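# Open the stapler cover past upright, left standing flat

## Task

Swing the stapler's cover open until it is well beyond vertical, then leave the stapler upright on the table, resting flat, with the cover still open.

## Robot and tools

Robot: two arms on a table. left_arm carries a left hand and sits on the +y side, with its base at (-0.041, +0.371, 0) m. right_arm carries a right hand, with its base at (+0.043, -0.243, -0.003) m. A post is fixed to the floor behind them. Loose objects may get a brief nudge from outside now and then.

Scene frame: the origin is at table-top height, halfway between the arms' nominal bases. +x points out over the table, +y toward the left arm, +z up. Arm names do not correspond to image sides.

Hand point: a point 0.05 m in front of each palm and 0.15 m from the wrist flange along the fingers. Its +z runs along the straight fingers and +y points out of the palm. For the right hand, +x points across the palm away from the thumb; for the left hand, +x points toward the thumb. Straight fingers end 0.06 to 0.07 m beyond the point and lie 0.06 m behind it along -y. A bracket on the little-finger side of the wrist sticks out and can strike things.

execute_actions(actions, cameras)
- actions is a list of actions. Each action is a list of up to 15 rows, and each row is one control step of 1/30 s. If an action has fewer than 15 rows, its last row is repeated.
- Each row is a single list of 28 numbers, each in [-1, 1], always covering both arms.
- Order of the numbers: left dx, dy, dz, rx, ry, rz; left little, ring, middle, index, thumb_bend, thumb_turn, force_limit, speed; then the same 14 numbers for the right arm.
- The pose numbers are offsets. They count from that arm's Hand target as it stood when the action began, along that Hand target's own axes. Every row counts from that same start, so rows do not add up within an action. A later action or call starts again from the new Hand target, so sending the same offset twice moves the hand twice.
- Scale: 1.0 means 0.6 m, or 180 degrees for rx, ry, rz. Those three together form one rotation vector.
- Six zeros ask nothing new of an arm, but they re-request its Hand target.
- Hand numbers are absolute targets, not offsets. For the fingers and thumb_bend, +1 is straight and -1 is curled. For thumb_turn, +1 is beside the palm and -1 is opposite the fingers.
- force_limit runs from -1 (about 0 N) to +1 (10 N, or 15 N for the two thumb motors).
- speed runs from almost still at -1 to full speed at +0.48 and above.
- No hand value means "unchanged". To keep a hand as it is, resend the eight numbers of its last executed row. If that hand has not yet been commanded, send its hand_measured values, then hand_force_limit and hand_speed.
- cameras: a list of names or ["all"]. By default you get all cameras only when actions is empty. An unknown name makes the call invalid.

move(target, speed, blend, blocking, cameras)
- target is one 28-number row or a list of up to 15 rows. Every row's pose offsets count from the Hand targets at the start of the move, not from the previous row.
- The hand point follows a straight path and turns the short way. Hand numbers in the first row are sent at once; those in later rows are sent when that row is reached.
- speed is the top path speed in m/s, from 0.002 to 4.3, default 0.25. Turning is capped at twice that value in rad/s. Give one number, or one per target.
- blend is a corner radius in m. 0 (the default) means stop at each target.
- The whole move is capped at 10 s. Paths do not avoid obstacles or the other arm.
- blocking=false returns after about 0.5 s while the move continues.
- The result adds a "move:" line giving the ending (done, off_target, moving, held, fault) and any limits that acted. limits=paced means the sent pose was clipped; limits=held means steps were withheld.

wait(seconds, 0 to 3600): lets time pass without new commands. A running move keeps going.

stop(): brakes a running move. Braking needs some distance.

zoom_image(camera, region=[x0, y0, x1, y1]): pixel box, at most 504 by 504, on the newest image from that camera.

show_instructions(): shows the reference pages.

finished_scene(scene=1): ends the scene permanently.

Cameras: cam_head_left, cam_head_right, cam_high, cam_low, cam_left_wrist, cam_right_wrist, each 896x504. Calibration is supplied, with small errors. Wrist camera views can lag while the arm moves.

Results:
- end_effector_position (m) and end_effector_quat_wxyz, in the scene frame.
- Hand target: the last commanded pose after clipping, which is the base for the next offsets.
- Joint positions, velocities and torques. The velocity line is omitted when all are noise.
- hand_measured, hand_stopped_by (moving, target, force, stalled, fault) and hand_load_n, all in the same six-motor order as a row. A positive load means the finger is being pushed open.
- Calls that ran actions also list positions at some steps.
- MOTOR HOT or FAULT lines warn of overheating.

Behaviour to expect:
- Orientation commands are clipped to within 40 degrees of the current orientation on each step.
- Hands often stop 1 to 3 cm (sometimes 5 cm) from the command, usually low. This does not by itself mean contact. If the gap remains, send it as a further offset.
- Small moves may not start, and small turns can shift the hand point noticeably.
- An arm blocked by something keeps pushing. To release, command a target back beyond the hand point.
- A finger motor stops at its target or at force_limit, then locks. For a soft grip, close with speed at -0.94 or lower. To squeeze harder, raise force_limit and send a target more closed than hand_measured. To loosen, send a target more open.
- With the thumb turned in front of the palm, the hand can grasp items roughly 0.035 to 0.065 m thick.
- Heat builds when an arm holds a load, stays stretched out, or pushes against something it cannot reach. At 100 °C that arm goes limp for 30 to 60 s.

Avoid:
- Dropping or letting go of moving parts.
- Fast impacts, hard presses and swinging a load quickly.
- Bringing the two hands or arms into contact, or closing one hand on the other.
- Hitting the post or other fixed items.
- Leaving anything off the table; that fails the task.

Each tool is called as a command line: name --argument value for each argument, lists and objects as JSON in quotes; but a table of rows of numbers goes row by row, as --pt "numbers of a row", without its own name.

Reference images:

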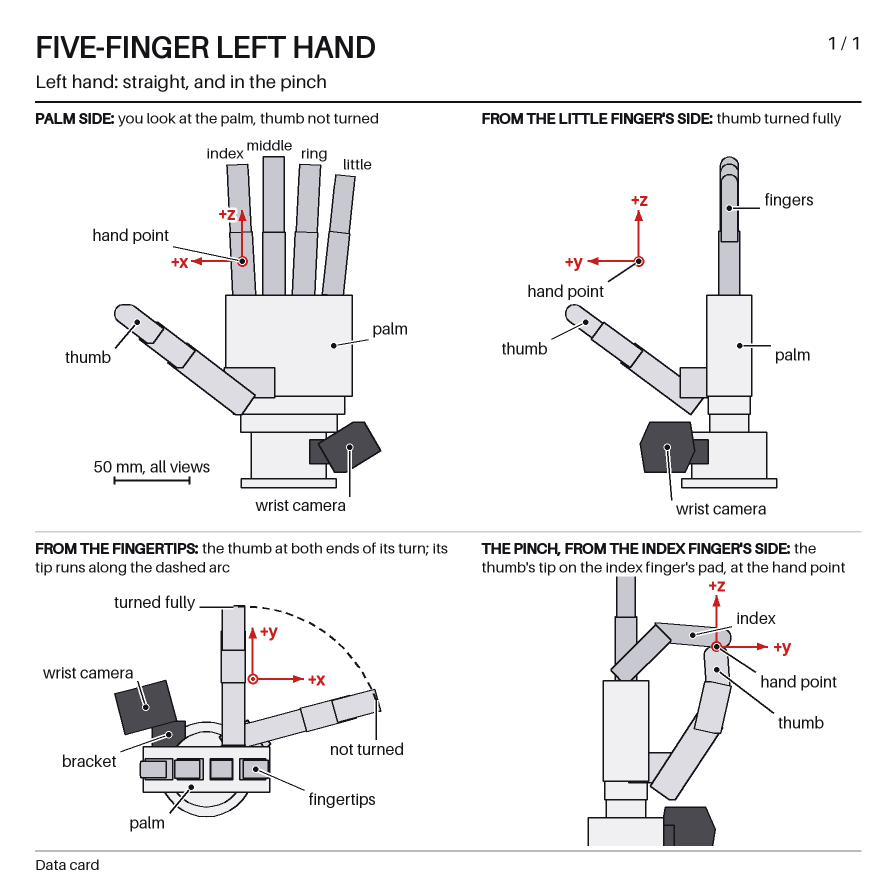

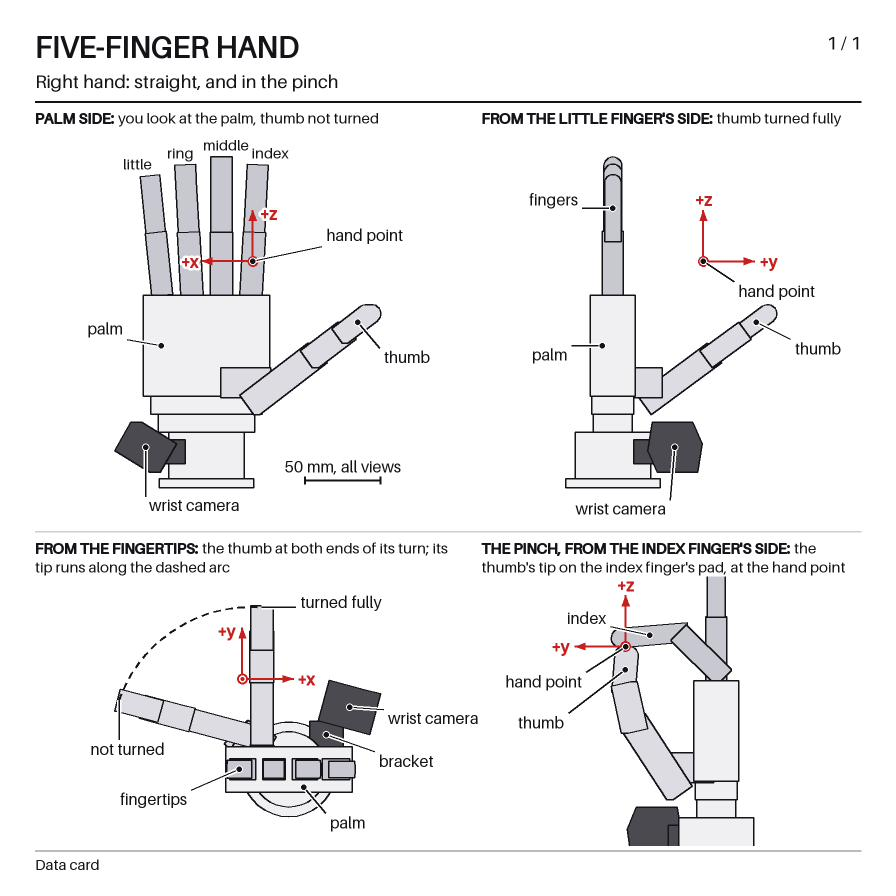

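## Session

execute_actions --actions '[]'

Scene clock: 0.00 s.
left_arm: end_effector_position=(+0.2586, +0.4586, +0.2749) hand_measured=(+1.000, +1.000, +1.000, +1.000, +1.000, +1.000) hand_load_n=(+0.0, +0.0, +0.0, +0.0, +0.0, +0.0) hand_stopped_by=(target, target, target, target, target, target) hand_force_limit=0.00 hand_speed=-0.80 end_effector_quat_wxyz=(+0.104, -0.579, +0.802, -0.103) | right_arm: end_effector_position=(+0.3301, -0.0244, +0.3878) hand_measured=(+1.000, +1.000, +1.000, +1.000, +1.000, +1.000) hand_load_n=(+0.0, +0.0, +0.0, +0.0, +0.0, +0.0) hand_stopped_by=(target, target, target, target, target, target) hand_force_limit=0.00 hand_speed=-0.80 end_effector_quat_wxyz=(-0.115, +0.587, +0.432, +0.675)
Joint positions: left_arm=[0.335 1.147 1.271 -1.434 0.138 0.638] | right_arm=[0.864 0.453 0.587 -0.198 0.079 -2.032]
Joint velocities: within noise
Joint torques (N m): no reading
Heat: left arm: hottest wrist yaw 27 °C; right arm: hottest wrist yaw 29 °C.
Hand target: left_arm +0.2634, +0.4603, +0.2814; +0.112, -0.578, +0.801, -0.106 | right_arm +0.3295, -0.0250, +0.4018; -0.117, +0.581, +0.427, +0.683

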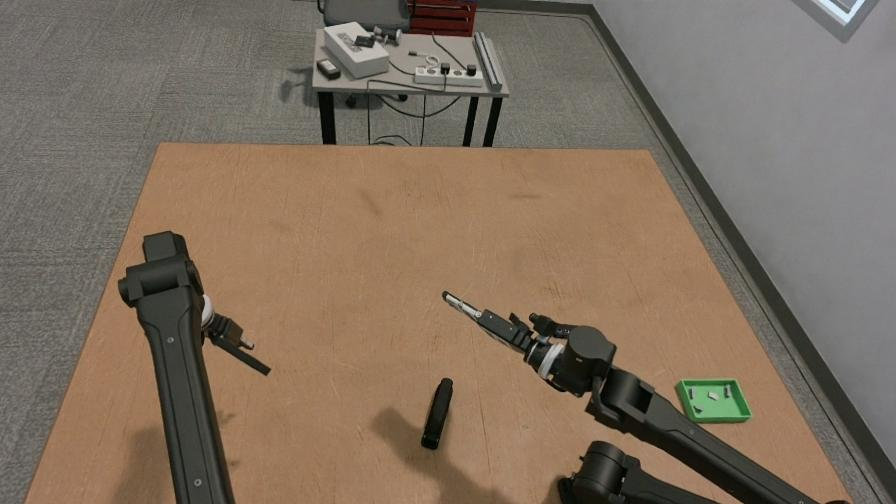

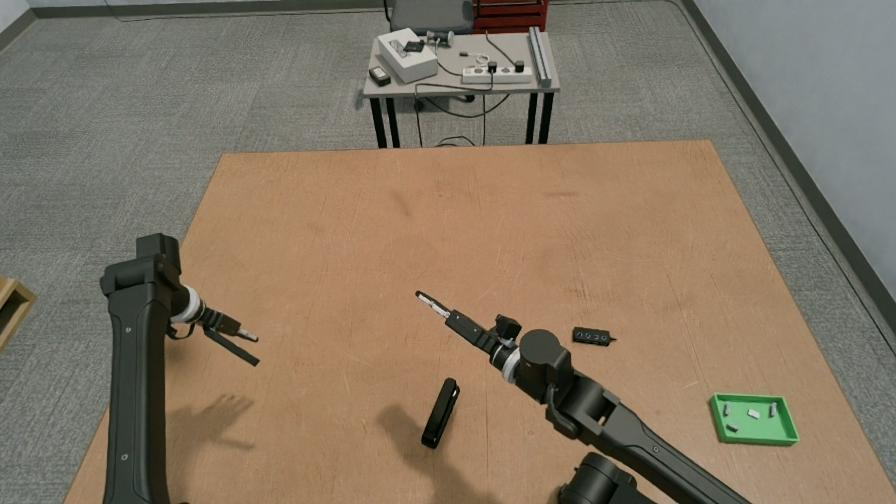

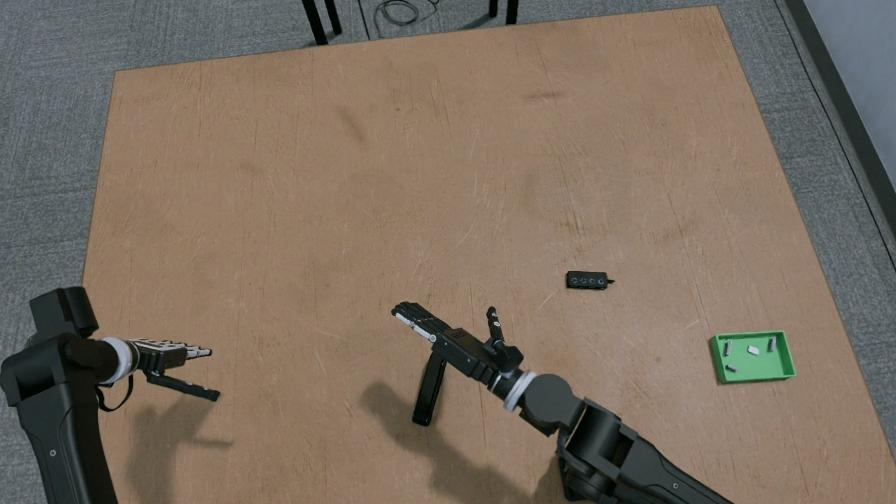

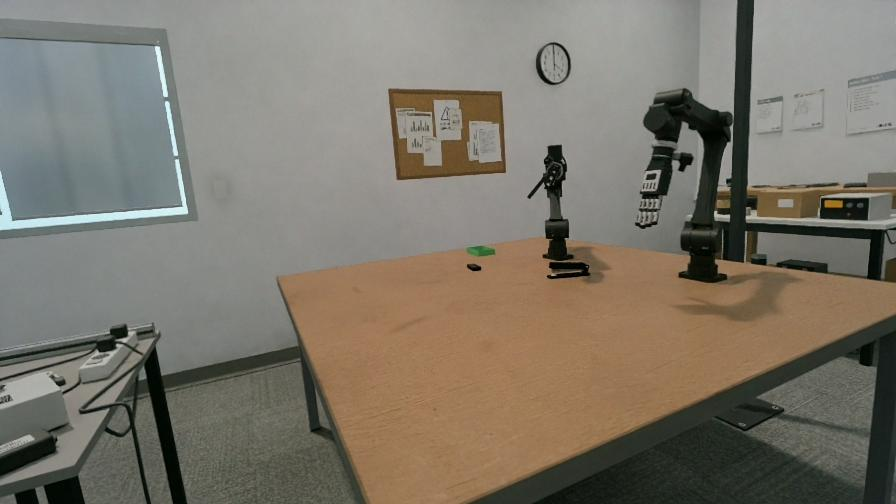

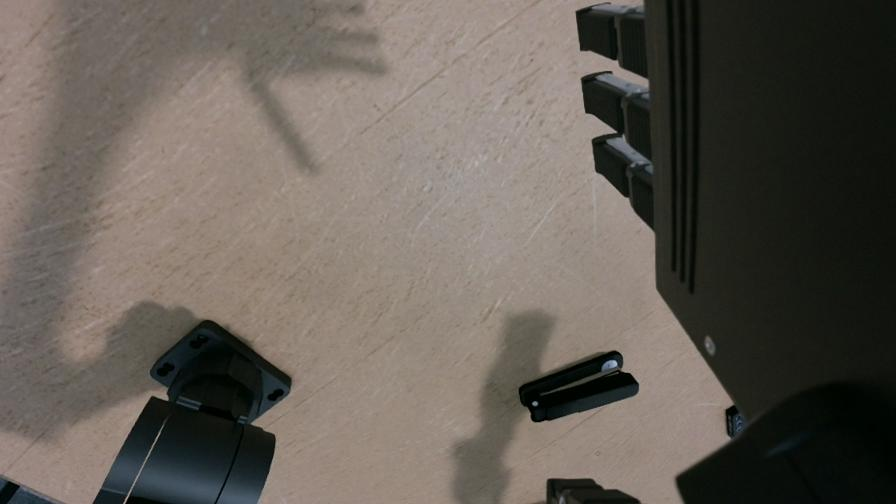

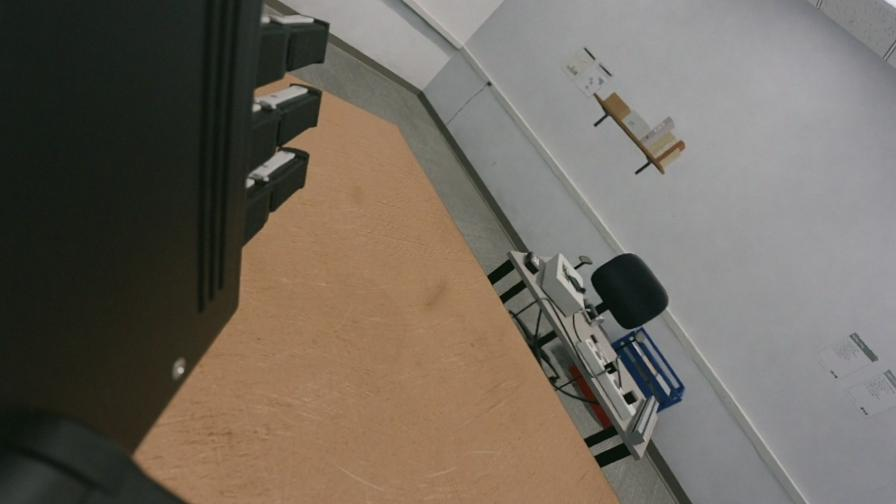

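zoom_image --camera "cam_low" --region '[520, 240, 620, 296]'

zoom_image --camera "cam_left_wrist" --region '[490, 330, 670, 440]'

zoom_image --camera "cam_head_right" --region '[390, 360, 500, 460]'

zoom_image --camera "cam_high" --region '[370, 340, 480, 440]'

Scaled by 5.040 from the camera's image (finer frame: 1280x720).

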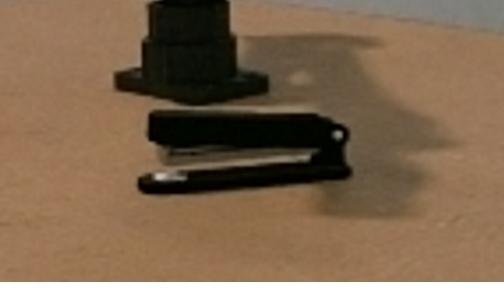

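Scaled by 2.800 from the camera's image (finer frame: 1280x720).

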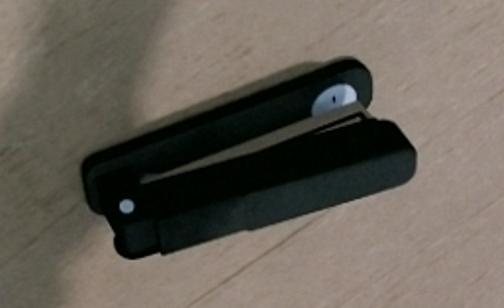

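Scaled by 4.582 from the camera's image (finer frame: 1280x720).

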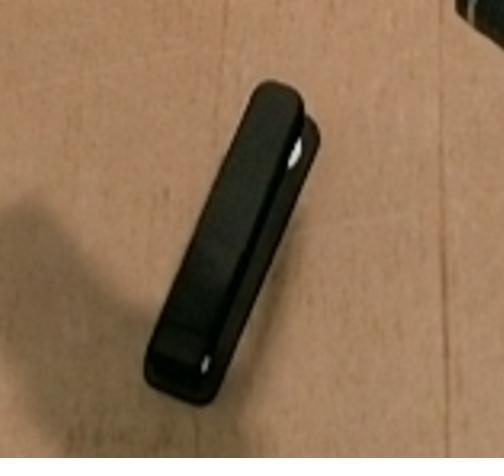

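Scaled by 4.582 from the camera's image (finer frame: 1280x720).

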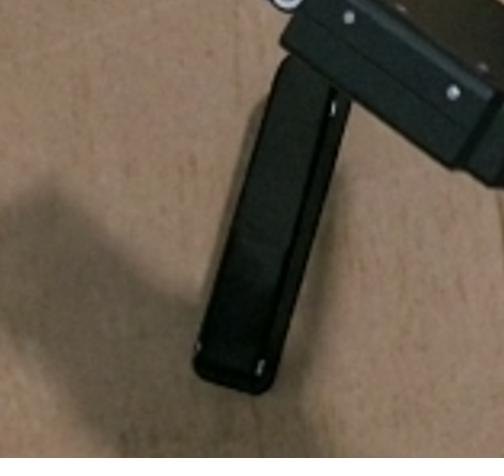

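move --target '[0,0,0,0,0,0,1,1,1,1,1,1,0,-0.8,-0.432,-0.1607,-0.2003,0.041,-0.108,0.632,-1,-1,-1,-1,1,1,0,0]' --cameras '["all"]'

Scene clock: 395.90 s.
left_arm: end_effector_position=(+0.2586, +0.4586, +0.2749) hand_measured=(+1.000, +1.000, +1.000, +1.000, +1.000, +1.000) hand_load_n=(+0.0, +0.0, +0.0, +0.0, +0.0, +0.0) hand_stopped_by=(target, target, target, target, target, target) hand_force_limit=0.00 hand_speed=-0.80 end_effector_quat_wxyz=(+0.104, -0.579, +0.802, -0.103) | right_arm: end_effector_position=(+0.2553, -0.1351, +0.1271) hand_measured=(-1.000, -1.000, -1.000, -1.000, +1.000, +1.000) hand_load_n=(+0.0, +0.0, +0.0, +0.0, +0.0, +0.0) hand_stopped_by=(target, target, target, target, target, target) hand_force_limit=0.00 hand_speed=0.00 end_effector_quat_wxyz=(-0.603, +0.756, -0.204, +0.152)
Joint positions: left_arm=[0.335 1.147 1.271 -1.434 0.138 0.638] | right_arm=[-0.392 0.669 0.343 -0.713 -1.305 -1.007]
Joint torques (N m): left_arm=[-1.73 -7.41 12.92 0.79 0.25 -0.03] | right_arm=[-1.26 -0.73 10.39 0.4 -0.74 -0.2]
Heat: left arm: hottest elbow 35 °C; right arm: hottest elbow 38 °C.
Hand target: left_arm +0.2634, +0.4603, +0.2814; +0.112, -0.578, +0.801, -0.106 | right_arm +0.2602, -0.1400, +0.1318; -0.602, +0.756, -0.203, +0.161
Off the commanded pose: left_arm 0.008 m, 1 deg | right_arm 0.008 m, 1 deg.
move: done
cam_right_wrist: T_world_to_cam=[[0.1027, -0.34256, -0.93387, 0.04557], [-0.9947, -0.03049, -0.0982, 0.26801], [0.00517, 0.939, -0.34387, 0.27861]] pos_world=[0.26047, -0.23783, 0.16468]

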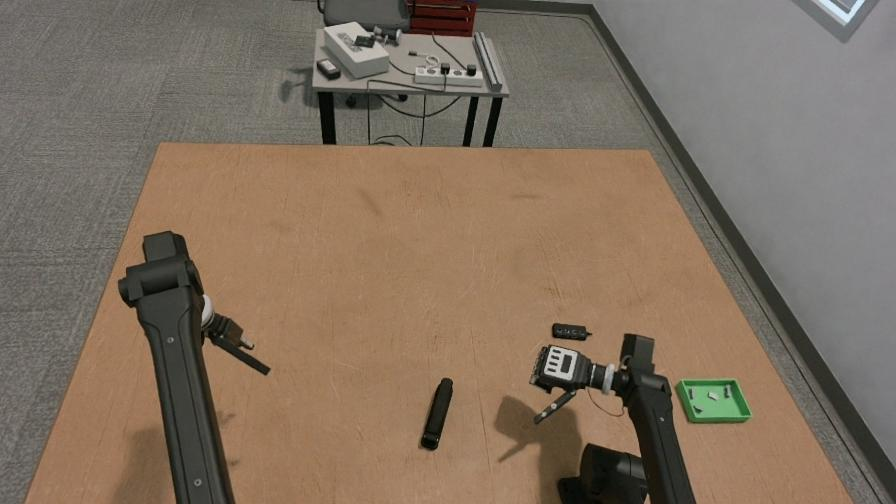

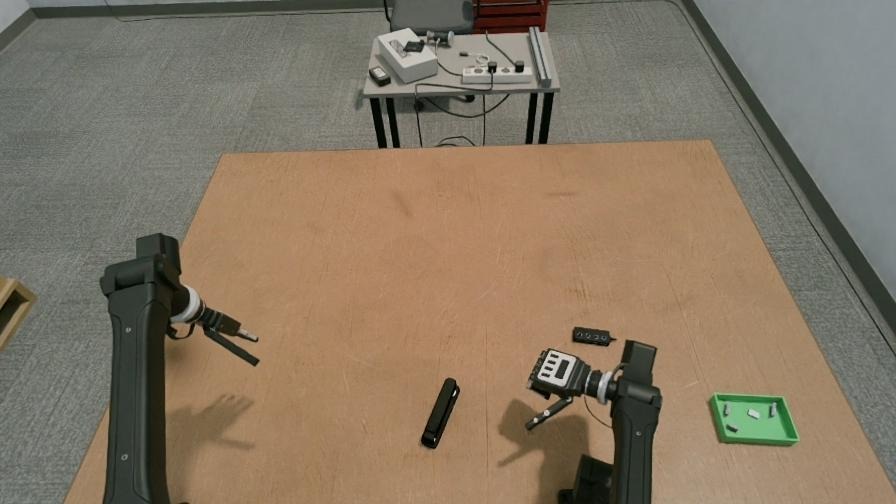

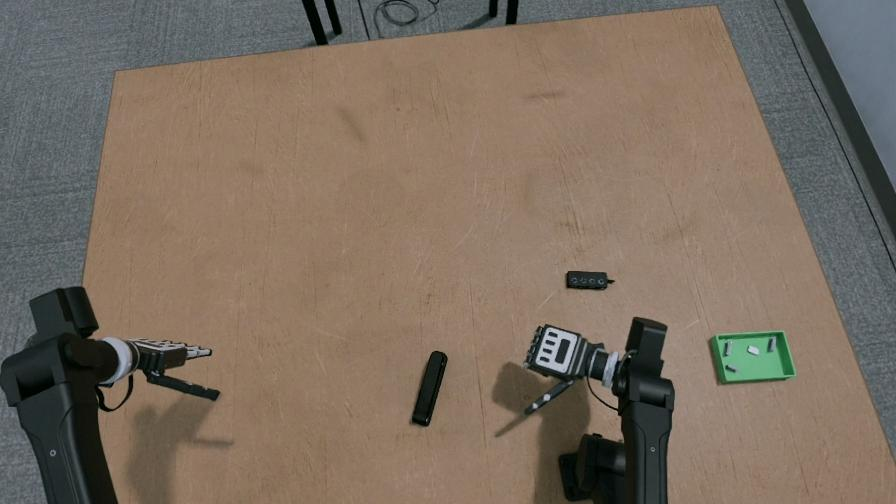

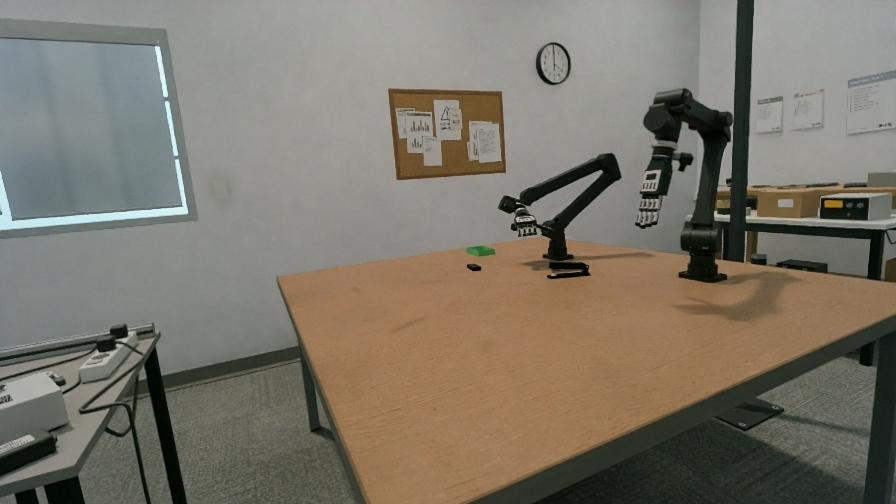

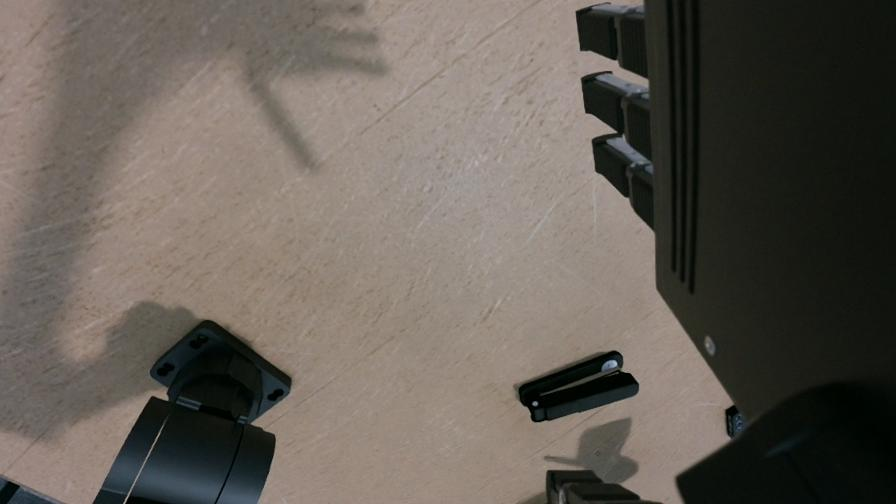

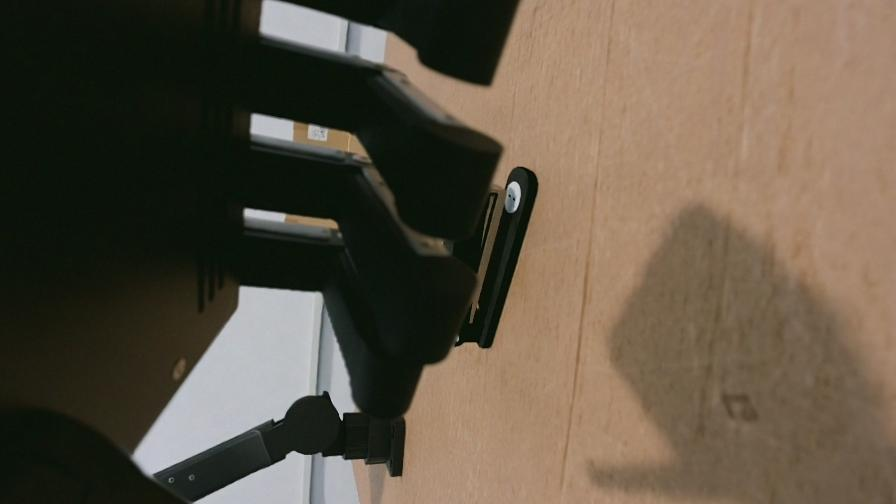

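move --target '[0,0,0,0,0,0,1,1,1,1,1,1,0,-0.8,0,-0.06,0,0,0,0,1,1,1,1,1,1,0,0]' --cameras '["cam_right_wrist"]'

zoom_image --camera "cam_right_wrist" --region '[380, 120, 630, 370]'

Scene clock: 419.90 s.
left_arm: end_effector_position=(+0.2586, +0.4586, +0.2749) hand_measured=(+1.000, +1.000, +1.000, +1.000, +1.000, +1.000) hand_load_n=(+0.0, +0.0, +0.0, +0.0, +0.0, +0.0) hand_stopped_by=(target, target, target, target, target, target) hand_force_limit=0.00 hand_speed=-0.80 end_effector_quat_wxyz=(+0.104, -0.579, +0.802, -0.103) | right_arm: end_effector_position=(+0.2595, -0.1339, +0.1516) hand_measured=(+1.000, +1.000, +1.000, +1.000, +1.000, +1.000) hand_load_n=(+0.0, +0.0, +0.0, +0.0, +0.0, -0.5) hand_stopped_by=(target, target, target, target, target, target) hand_force_limit=0.00 hand_speed=0.00 end_effector_quat_wxyz=(-0.602, +0.754, -0.211, +0.157)
Joint positions: left_arm=[0.335 1.147 1.271 -1.434 0.138 0.638] | right_arm=[-0.377 0.616 0.384 -0.714 -1.288 -0.908]
Joint torques (N m): left_arm=[-1.44 -7.18 13.03 0.72 0.26 -0.11] | right_arm=[0.21 -1.2 12.15 0.64 -0.43 0.17]
Heat: left arm: hottest elbow 35 °C; right arm: hottest elbow 38 °C.
Hand target: left_arm +0.2634, +0.4603, +0.2814; +0.112, -0.578, +0.801, -0.106 | right_arm +0.2642, -0.1330, +0.1668; -0.602, +0.756, -0.203, +0.161
Off the commanded pose: left_arm 0.008 m, 1 deg | right_arm 0.016 m, 1 deg.
move: off_target (right_arm)
cam_right_wrist: T_world_to_cam=[[0.09564, -0.34339, -0.93431, 0.07012], [-0.99521, -0.01379, -0.0968, 0.2768], [0.02036, 0.93909, -0.34306, 0.2818]] pos_world=[0.26303, -0.23674, 0.18899]

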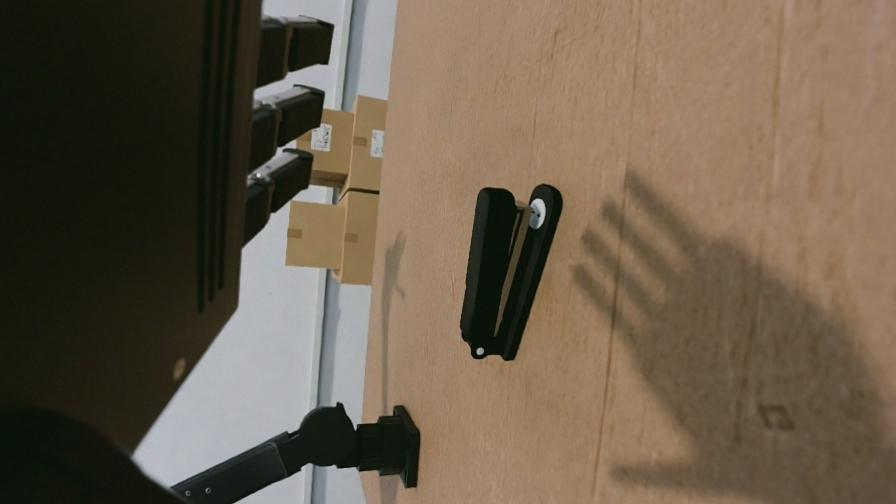

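Scaled by 2.016 from the camera's image (finer frame: 1280x720).

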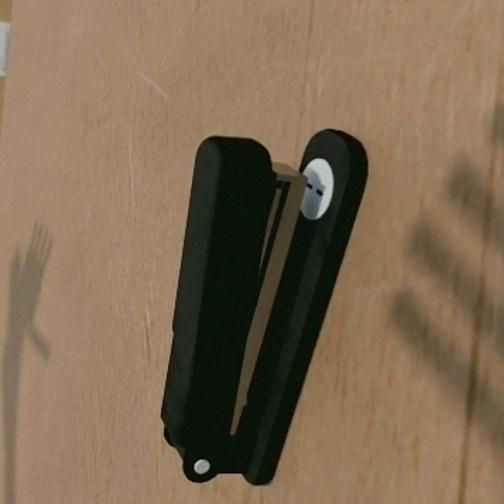

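move --target '[0,0,0,0,0,0,1,1,1,1,1,1,0,-0.8,-0.1085,-0.0207,0.2883,-0.1056,-0.0466,-0.0196,1,1,1,0.5,1,-1,0,0]' --speed 0.15 --cameras '["cam_right_wrist","cam_head_right","cam_low","cam_left_wrist"]'

Scene clock: 622.10 s.
left_arm: end_effector_position=(+0.2586, +0.4586, +0.2749) hand_measured=(+1.000, +1.000, +1.000, +1.000, +1.000, +1.000) hand_load_n=(+0.0, +0.0, +0.0, +0.0, +0.0, +0.0) hand_stopped_by=(target, target, target, target, target, target) hand_force_limit=0.00 hand_speed=-0.80 end_effector_quat_wxyz=(+0.104, -0.579, +0.802, -0.103) | right_arm: end_effector_position=(+0.2828, +0.0342, +0.1219) hand_measured=(+1.000, +1.000, +1.000, +0.500, +1.000, -1.000) hand_load_n=(+0.0, +0.0, +0.0, +0.0, +0.0, +0.0) hand_stopped_by=(target, target, target, target, target, target) hand_force_limit=0.00 hand_speed=0.00 end_effector_quat_wxyz=(-0.463, +0.867, -0.164, +0.080)
Joint positions: left_arm=[0.335 1.147 1.271 -1.434 0.138 0.638] | right_arm=[0.559 0.959 0.558 -0.296 -0.515 -0.375]
Joint torques (N m): left_arm=[-1.32 -6.36 13.18 0.84 0.28 -0.04] | right_arm=[0.32 -3.19 12.67 1.89 -0.15 0.18]
Heat: left arm: hottest elbow 36 °C; right arm: hottest elbow 43 °C.
Hand target: left_arm +0.2634, +0.4603, +0.2814; +0.112, -0.578, +0.801, -0.106 | right_arm +0.2936, +0.0480, +0.1402; -0.477, +0.860, -0.159, +0.088
Off the commanded pose: left_arm 0.008 m, 1 deg | right_arm 0.025 m, 2 deg.
move: off_target (right_arm)
cam_right_wrist: T_world_to_cam=[[0.04366, -0.61878, -0.78435, 0.10372], [-0.97888, -0.18346, 0.09025, 0.27771], [-0.19974, 0.76384, -0.61372, 0.21448]] pos_world=[0.31015, -0.0487, 0.18792]
Images, in order (width x height): cam_head_right 896x504, cam_low 896x504, cam_left_wrist 896x504, cam_right_wrist 896x504.

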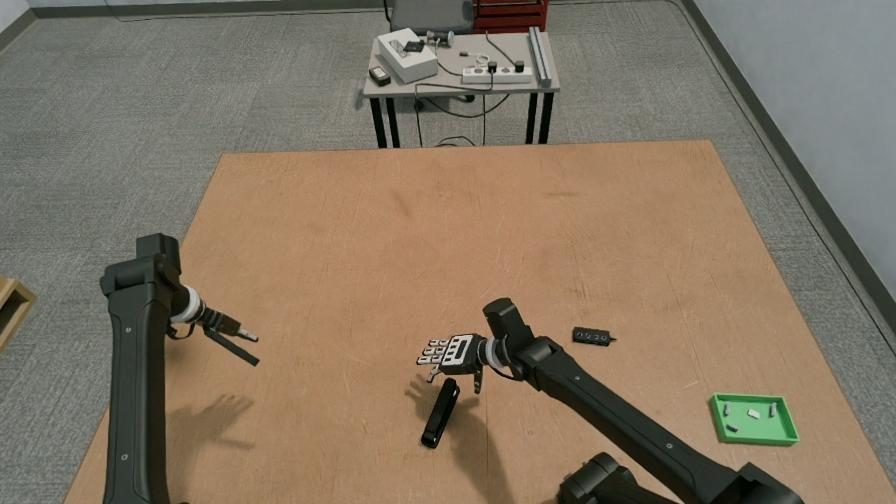

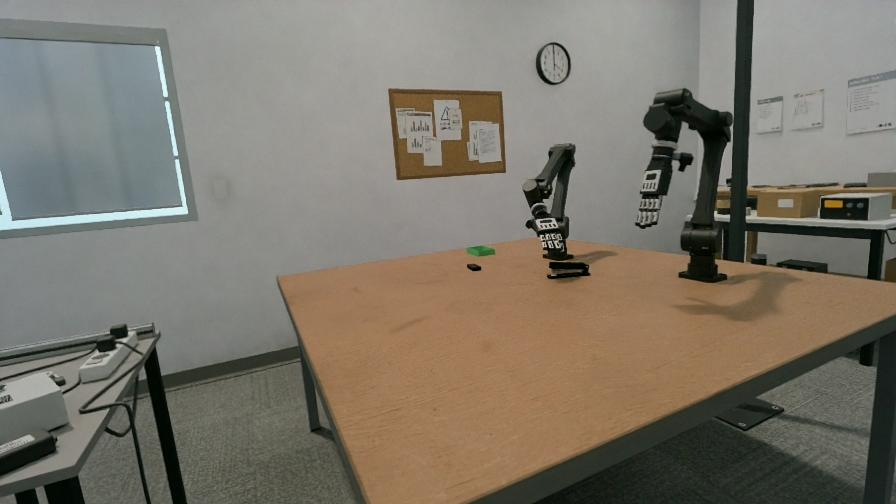

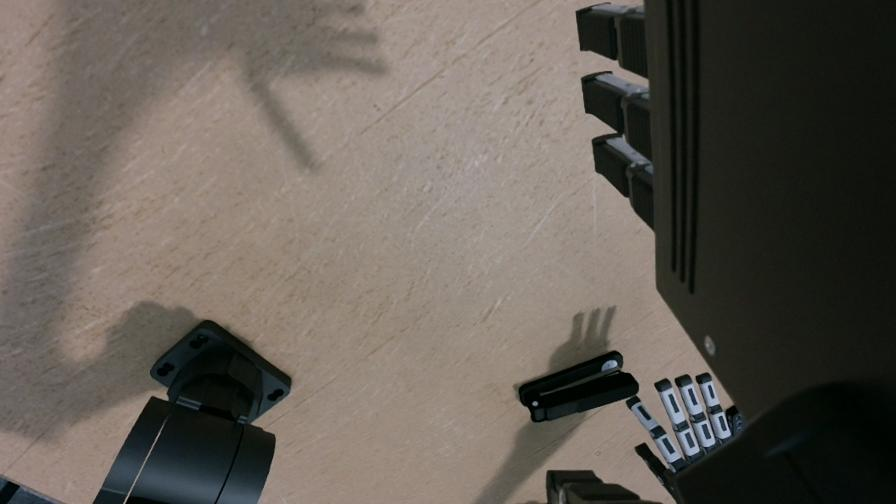

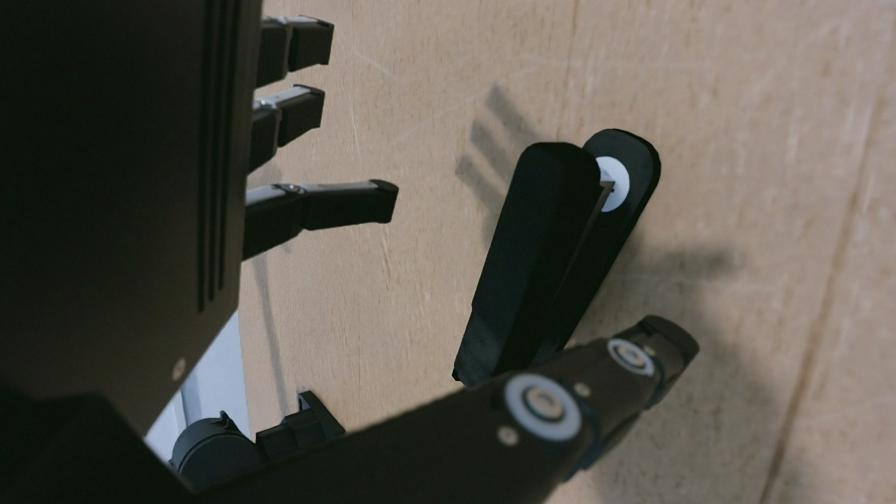

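move --target '[0,0,0,0,0,0,1,1,1,1,1,1,0,-0.8,0.0127,0.0432,0.0698,0,0,0,1,1,1,0.5,1,-1,0,0]' --speed 0.08 --cameras '["cam_right_wrist","cam_low"]'

zoom_image --camera "cam_low" --region '[500, 210, 620, 290]'

Scene clock: 656.83 s.
left_arm: end_effector_position=(+0.2586, +0.4586, +0.2749) hand_measured=(+1.000, +1.000, +1.000, +1.000, +1.000, +1.000) hand_load_n=(+0.0, +0.0, +0.0, +0.0, +0.0, +0.0) hand_stopped_by=(target, target, target, target, target, target) hand_force_limit=0.00 hand_speed=-0.80 end_effector_quat_wxyz=(+0.104, -0.579, +0.802, -0.103) | right_arm: end_effector_position=(+0.3099, +0.0588, +0.0961) hand_measured=(+1.000, +1.000, +1.000, +0.500, +1.000, -1.000) hand_load_n=(+0.0, +0.0, +0.0, +0.0, +0.0, +0.0) hand_stopped_by=(target, target, target, target, target, target) hand_force_limit=0.00 hand_speed=0.00 end_effector_quat_wxyz=(-0.474, +0.861, -0.159, +0.092)
Joint positions: left_arm=[0.335 1.147 1.271 -1.434 0.138 0.638] | right_arm=[0.58 1.112 0.558 -0.099 -0.497 -0.36]
Joint torques (N m): left_arm=[-2.02 -6.36 12.98 0.58 0.19 -0.06] | right_arm=[-0.56 -4.95 9.21 2.04 -0.06 0.15]
Heat: left arm: hottest elbow 36 °C; right arm: hottest elbow 43 °C.
Hand target: left_arm +0.2634, +0.4603, +0.2814; +0.112, -0.578, +0.801, -0.106 | right_arm +0.3085, +0.0656, +0.0961; -0.477, +0.860, -0.159, +0.088
Off the commanded pose: left_arm 0.008 m, 1 deg | right_arm 0.007 m, 1 deg.
move: done
cam_right_wrist: T_world_to_cam=[[0.06688, -0.60386, -0.79428, 0.09044], [-0.98149, -0.18299, 0.05647, 0.31512], [-0.17945, 0.7758, -0.60493, 0.17744]] pos_world=[0.33508, -0.02538, 0.16137]
Images, in order (width x height): cam_low 896x504, cam_right_wrist 896x504.

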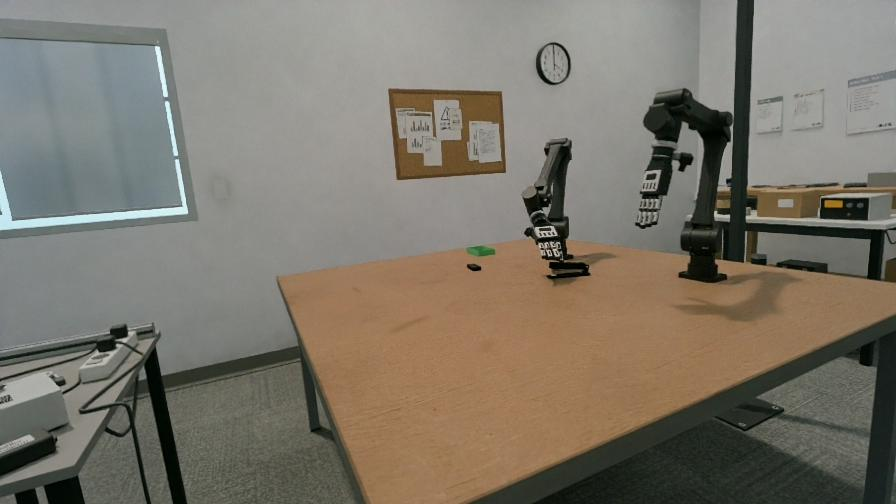

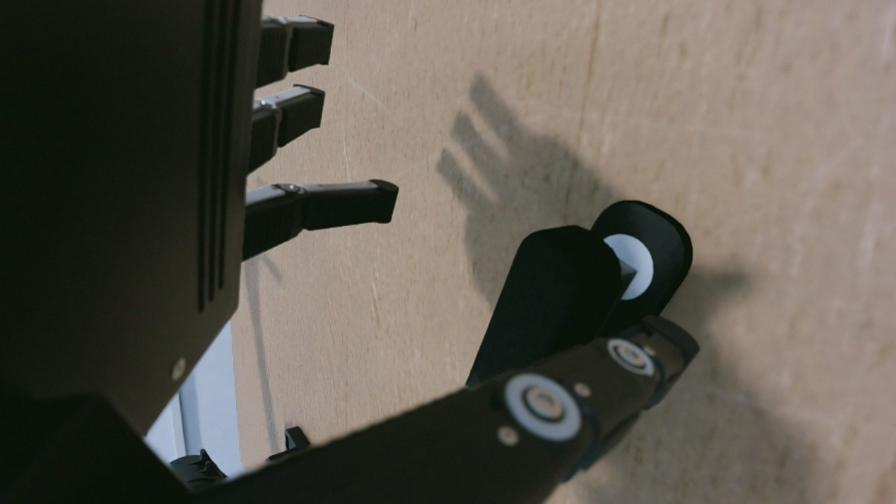

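Scaled by 4.200 from the camera's image (finer frame: 1280x720).

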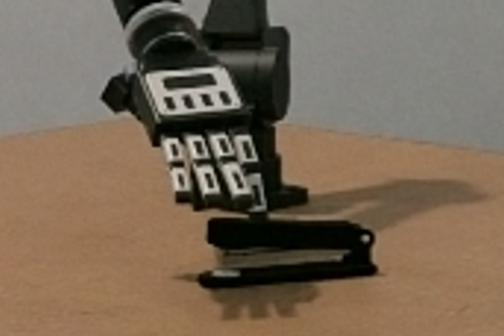

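move --target '[0,0,0,0,0,0,1,1,1,1,1,1,0,-0.8,-0.0118,0.059,0.013,0,0,0,1,1,1,0.5,1,-1,0,0]' --speed 0.06 --cameras '["cam_right_wrist","cam_low"]'

zoom_image --camera "cam_low" --region '[500, 210, 620, 290]'

Scene clock: 684.00 s.
left_arm: end_effector_position=(+0.2586, +0.4586, +0.2749) hand_measured=(+1.000, +1.000, +1.000, +1.000, +1.000, +1.000) hand_load_n=(+0.0, +0.0, +0.0, +0.0, -0.5, +0.0) hand_stopped_by=(target, target, target, target, target, target) hand_force_limit=0.00 hand_speed=-0.80 end_effector_quat_wxyz=(+0.104, -0.579, +0.802, -0.103) | right_arm: end_effector_position=(+0.3009, +0.0528, +0.0651) hand_measured=(+1.000, +1.000, +1.000, +0.500, +1.000, -1.000) hand_load_n=(+0.0, +0.0, +0.0, +0.0, +0.0, +0.0) hand_stopped_by=(target, target, target, target, target, target) hand_force_limit=0.00 hand_speed=0.00 end_effector_quat_wxyz=(-0.476, +0.860, -0.158, +0.094)
Joint positions: left_arm=[0.335 1.147 1.271 -1.434 0.138 0.638] | right_arm=[0.58 1.146 0.479 0.02 -0.497 -0.359]
Joint torques (N m): left_arm=[-2.08 -6.42 13.16 0.61 0.21 -0.05] | right_arm=[0.32 -4.6 8.06 1.94 -0.19 0.1]
Heat: left arm: hottest elbow 36 °C; right arm: hottest elbow 41 °C.
Hand target: left_arm +0.2634, +0.4603, +0.2814; +0.112, -0.578, +0.801, -0.106 | right_arm +0.2975, +0.0568, +0.0619; -0.477, +0.860, -0.159, +0.088
Off the commanded pose: left_arm 0.008 m, 1 deg | right_arm 0.006 m, 1 deg.
move: done
cam_right_wrist: T_world_to_cam=[[0.07058, -0.60102, -0.79611, 0.06161], [-0.98178, -0.18303, 0.05113, 0.30739], [-0.17644, 0.778, -0.60298, 0.16063]] pos_world=[0.32579, -0.03168, 0.13018]
Images, in order (width x height): cam_low 896x504, cam_right_wrist 896x504.

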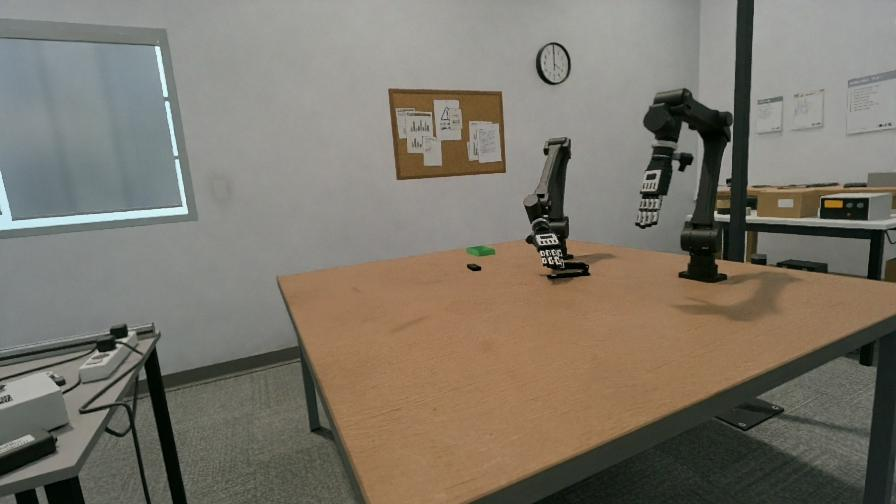

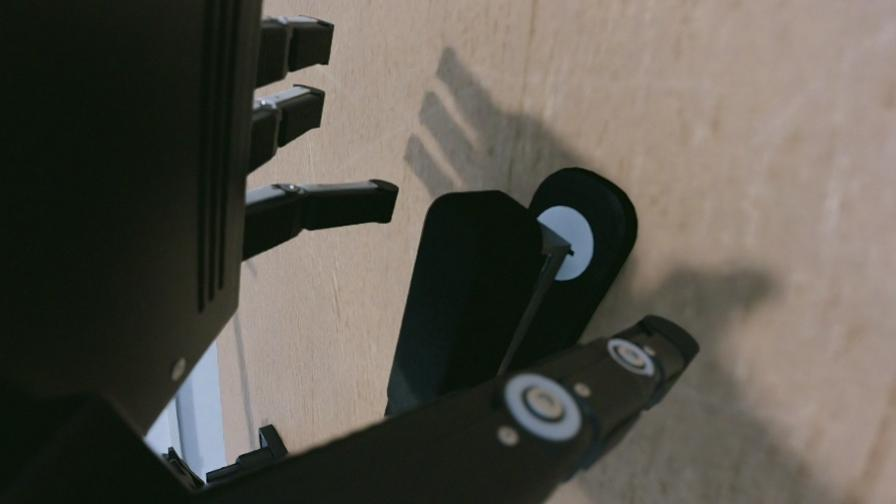

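Scaled by 4.200 from the camera's image (finer frame: 1280x720).

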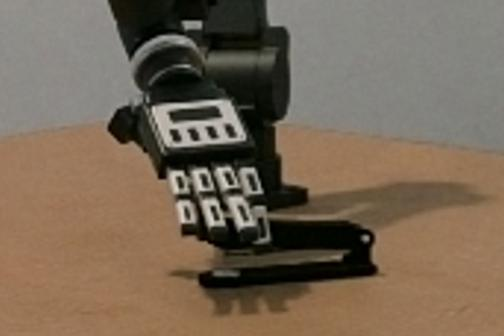

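zoom_image --camera "cam_right_wrist" --region '[370, 150, 710, 420]'

Scaled by 1.482 from the camera's image (finer frame: 1280x720).

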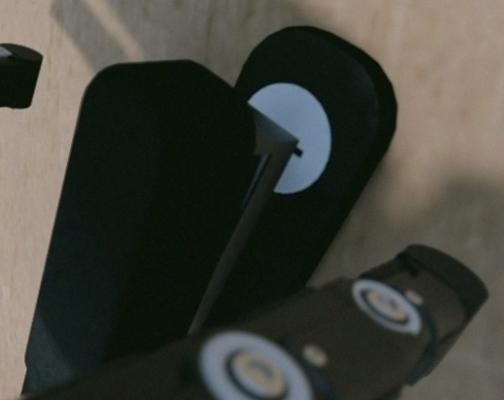

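move --target '[0,0,0,0,0,0,1,1,1,1,1,1,0,-0.8,-0.0048,0.0138,0.003,0,0,0,1,1,1,0.5,1,-1,0,0]' --speed 0.05 --cameras '[]'

Scene clock: 710.70 s.
left_arm: end_effector_position=(+0.2586, +0.4586, +0.2749) hand_measured=(+1.000, +1.000, +1.000, +1.000, +1.000, +1.000) hand_load_n=(+0.0, +0.0, +0.0, +0.0, +0.0, +0.0) hand_stopped_by=(target, target, target, target, target, target) hand_force_limit=0.00 hand_speed=-0.80 end_effector_quat_wxyz=(+0.104, -0.579, +0.802, -0.103) | right_arm: end_effector_position=(+0.2976, +0.0505, +0.0567) hand_measured=(+1.000, +1.000, +1.000, +0.500, +1.000, -1.000) hand_load_n=(+0.0, +0.0, +0.0, +0.0, +0.0, +0.0) hand_stopped_by=(target, target, target, target, target, target) hand_force_limit=0.00 hand_speed=0.00 end_effector_quat_wxyz=(-0.476, +0.860, -0.158, +0.094)
Joint positions: left_arm=[0.335 1.147 1.271 -1.434 0.138 0.638] | right_arm=[0.58 1.155 0.458 0.051 -0.497 -0.359]
Joint torques (N m): left_arm=[-2.49 -6.89 13.01 0.88 0.27 -0.03] | right_arm=[0.79 -4.66 7.82 1.84 -0.11 0.1]
Heat: left arm: hottest elbow 37 °C; right arm: hottest elbow 39 °C.
Hand target: left_arm +0.2634, +0.4603, +0.2814; +0.112, -0.578, +0.801, -0.106 | right_arm +0.2938, +0.0551, +0.0538; -0.477, +0.860, -0.159, +0.088
Off the commanded pose: left_arm 0.008 m, 1 deg | right_arm 0.007 m, 1 deg.
move: done

move --target '[0,0,0,0,0,0,1,1,1,1,1,1,0,-0.8,0,0,0,0,0,0,1,1,1,0.1,1,-1,-0.7,-0.9]' --cameras '["cam_right_wrist"]'

Scene clock: 717.37 s.
left_arm: end_effector_position=(+0.2586, +0.4586, +0.2749) hand_measured=(+1.000, +1.000, +1.000, +1.000, +1.000, +1.000) hand_load_n=(+0.0, +0.0, +0.0, +0.0, +0.0, +0.0) hand_stopped_by=(target, target, target, target, target, target) hand_force_limit=0.00 hand_speed=-0.80 end_effector_quat_wxyz=(+0.104, -0.579, +0.802, -0.103) | right_arm: end_effector_position=(+0.2976, +0.0505, +0.0567) hand_measured=(+1.000, +1.000, +1.000, +0.100, +1.000, -1.000) hand_load_n=(+0.0, +0.0, +0.0, +0.0, +0.0, +0.0) hand_stopped_by=(target, target, target, target, target, target) hand_force_limit=-0.70 hand_speed=-0.90 end_effector_quat_wxyz=(-0.476, +0.860, -0.158, +0.094)
Joint positions: left_arm=[0.335 1.147 1.271 -1.434 0.138 0.638] | right_arm=[0.58 1.155 0.458 0.051 -0.497 -0.359]
Joint torques (N m): left_arm=[-2.55 -5.89 12.92 0.81 0.26 -0.04] | right_arm=[-0.21 -4.31 7.86 2 -0.03 0.16]
Heat: left arm: hottest elbow 37 °C; right arm: hottest elbow 38 °C.
Hand target: left_arm +0.2634, +0.4603, +0.2814; +0.112, -0.578, +0.801, -0.106 | right_arm +0.2938, +0.0551, +0.0538; -0.477, +0.860, -0.159, +0.088
Off the commanded pose: left_arm 0.008 m, 1 deg | right_arm 0.007 m, 1 deg.
move: done
cam_right_wrist: T_world_to_cam=[[0.07058, -0.60102, -0.79611, 0.05377], [-0.98178, -0.18303, 0.05113, 0.30416], [-0.17644, 0.778, -0.60298, 0.15677]] pos_world=[0.32249, -0.03398, 0.12179]

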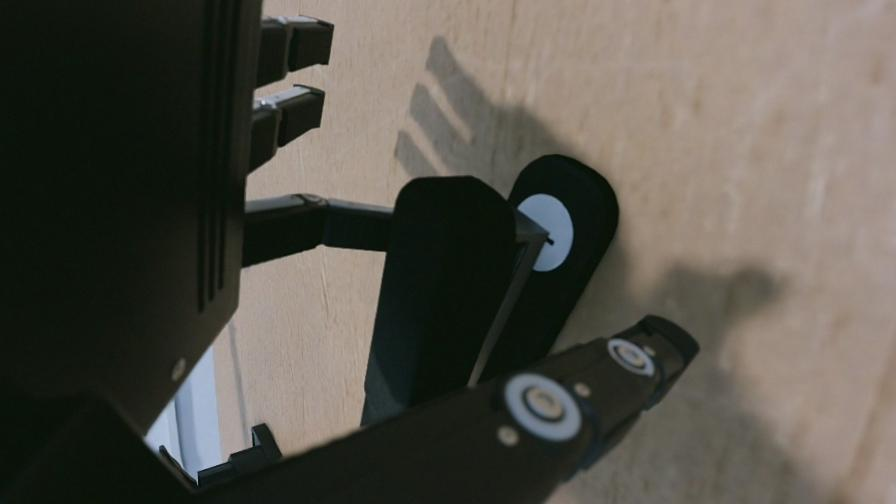

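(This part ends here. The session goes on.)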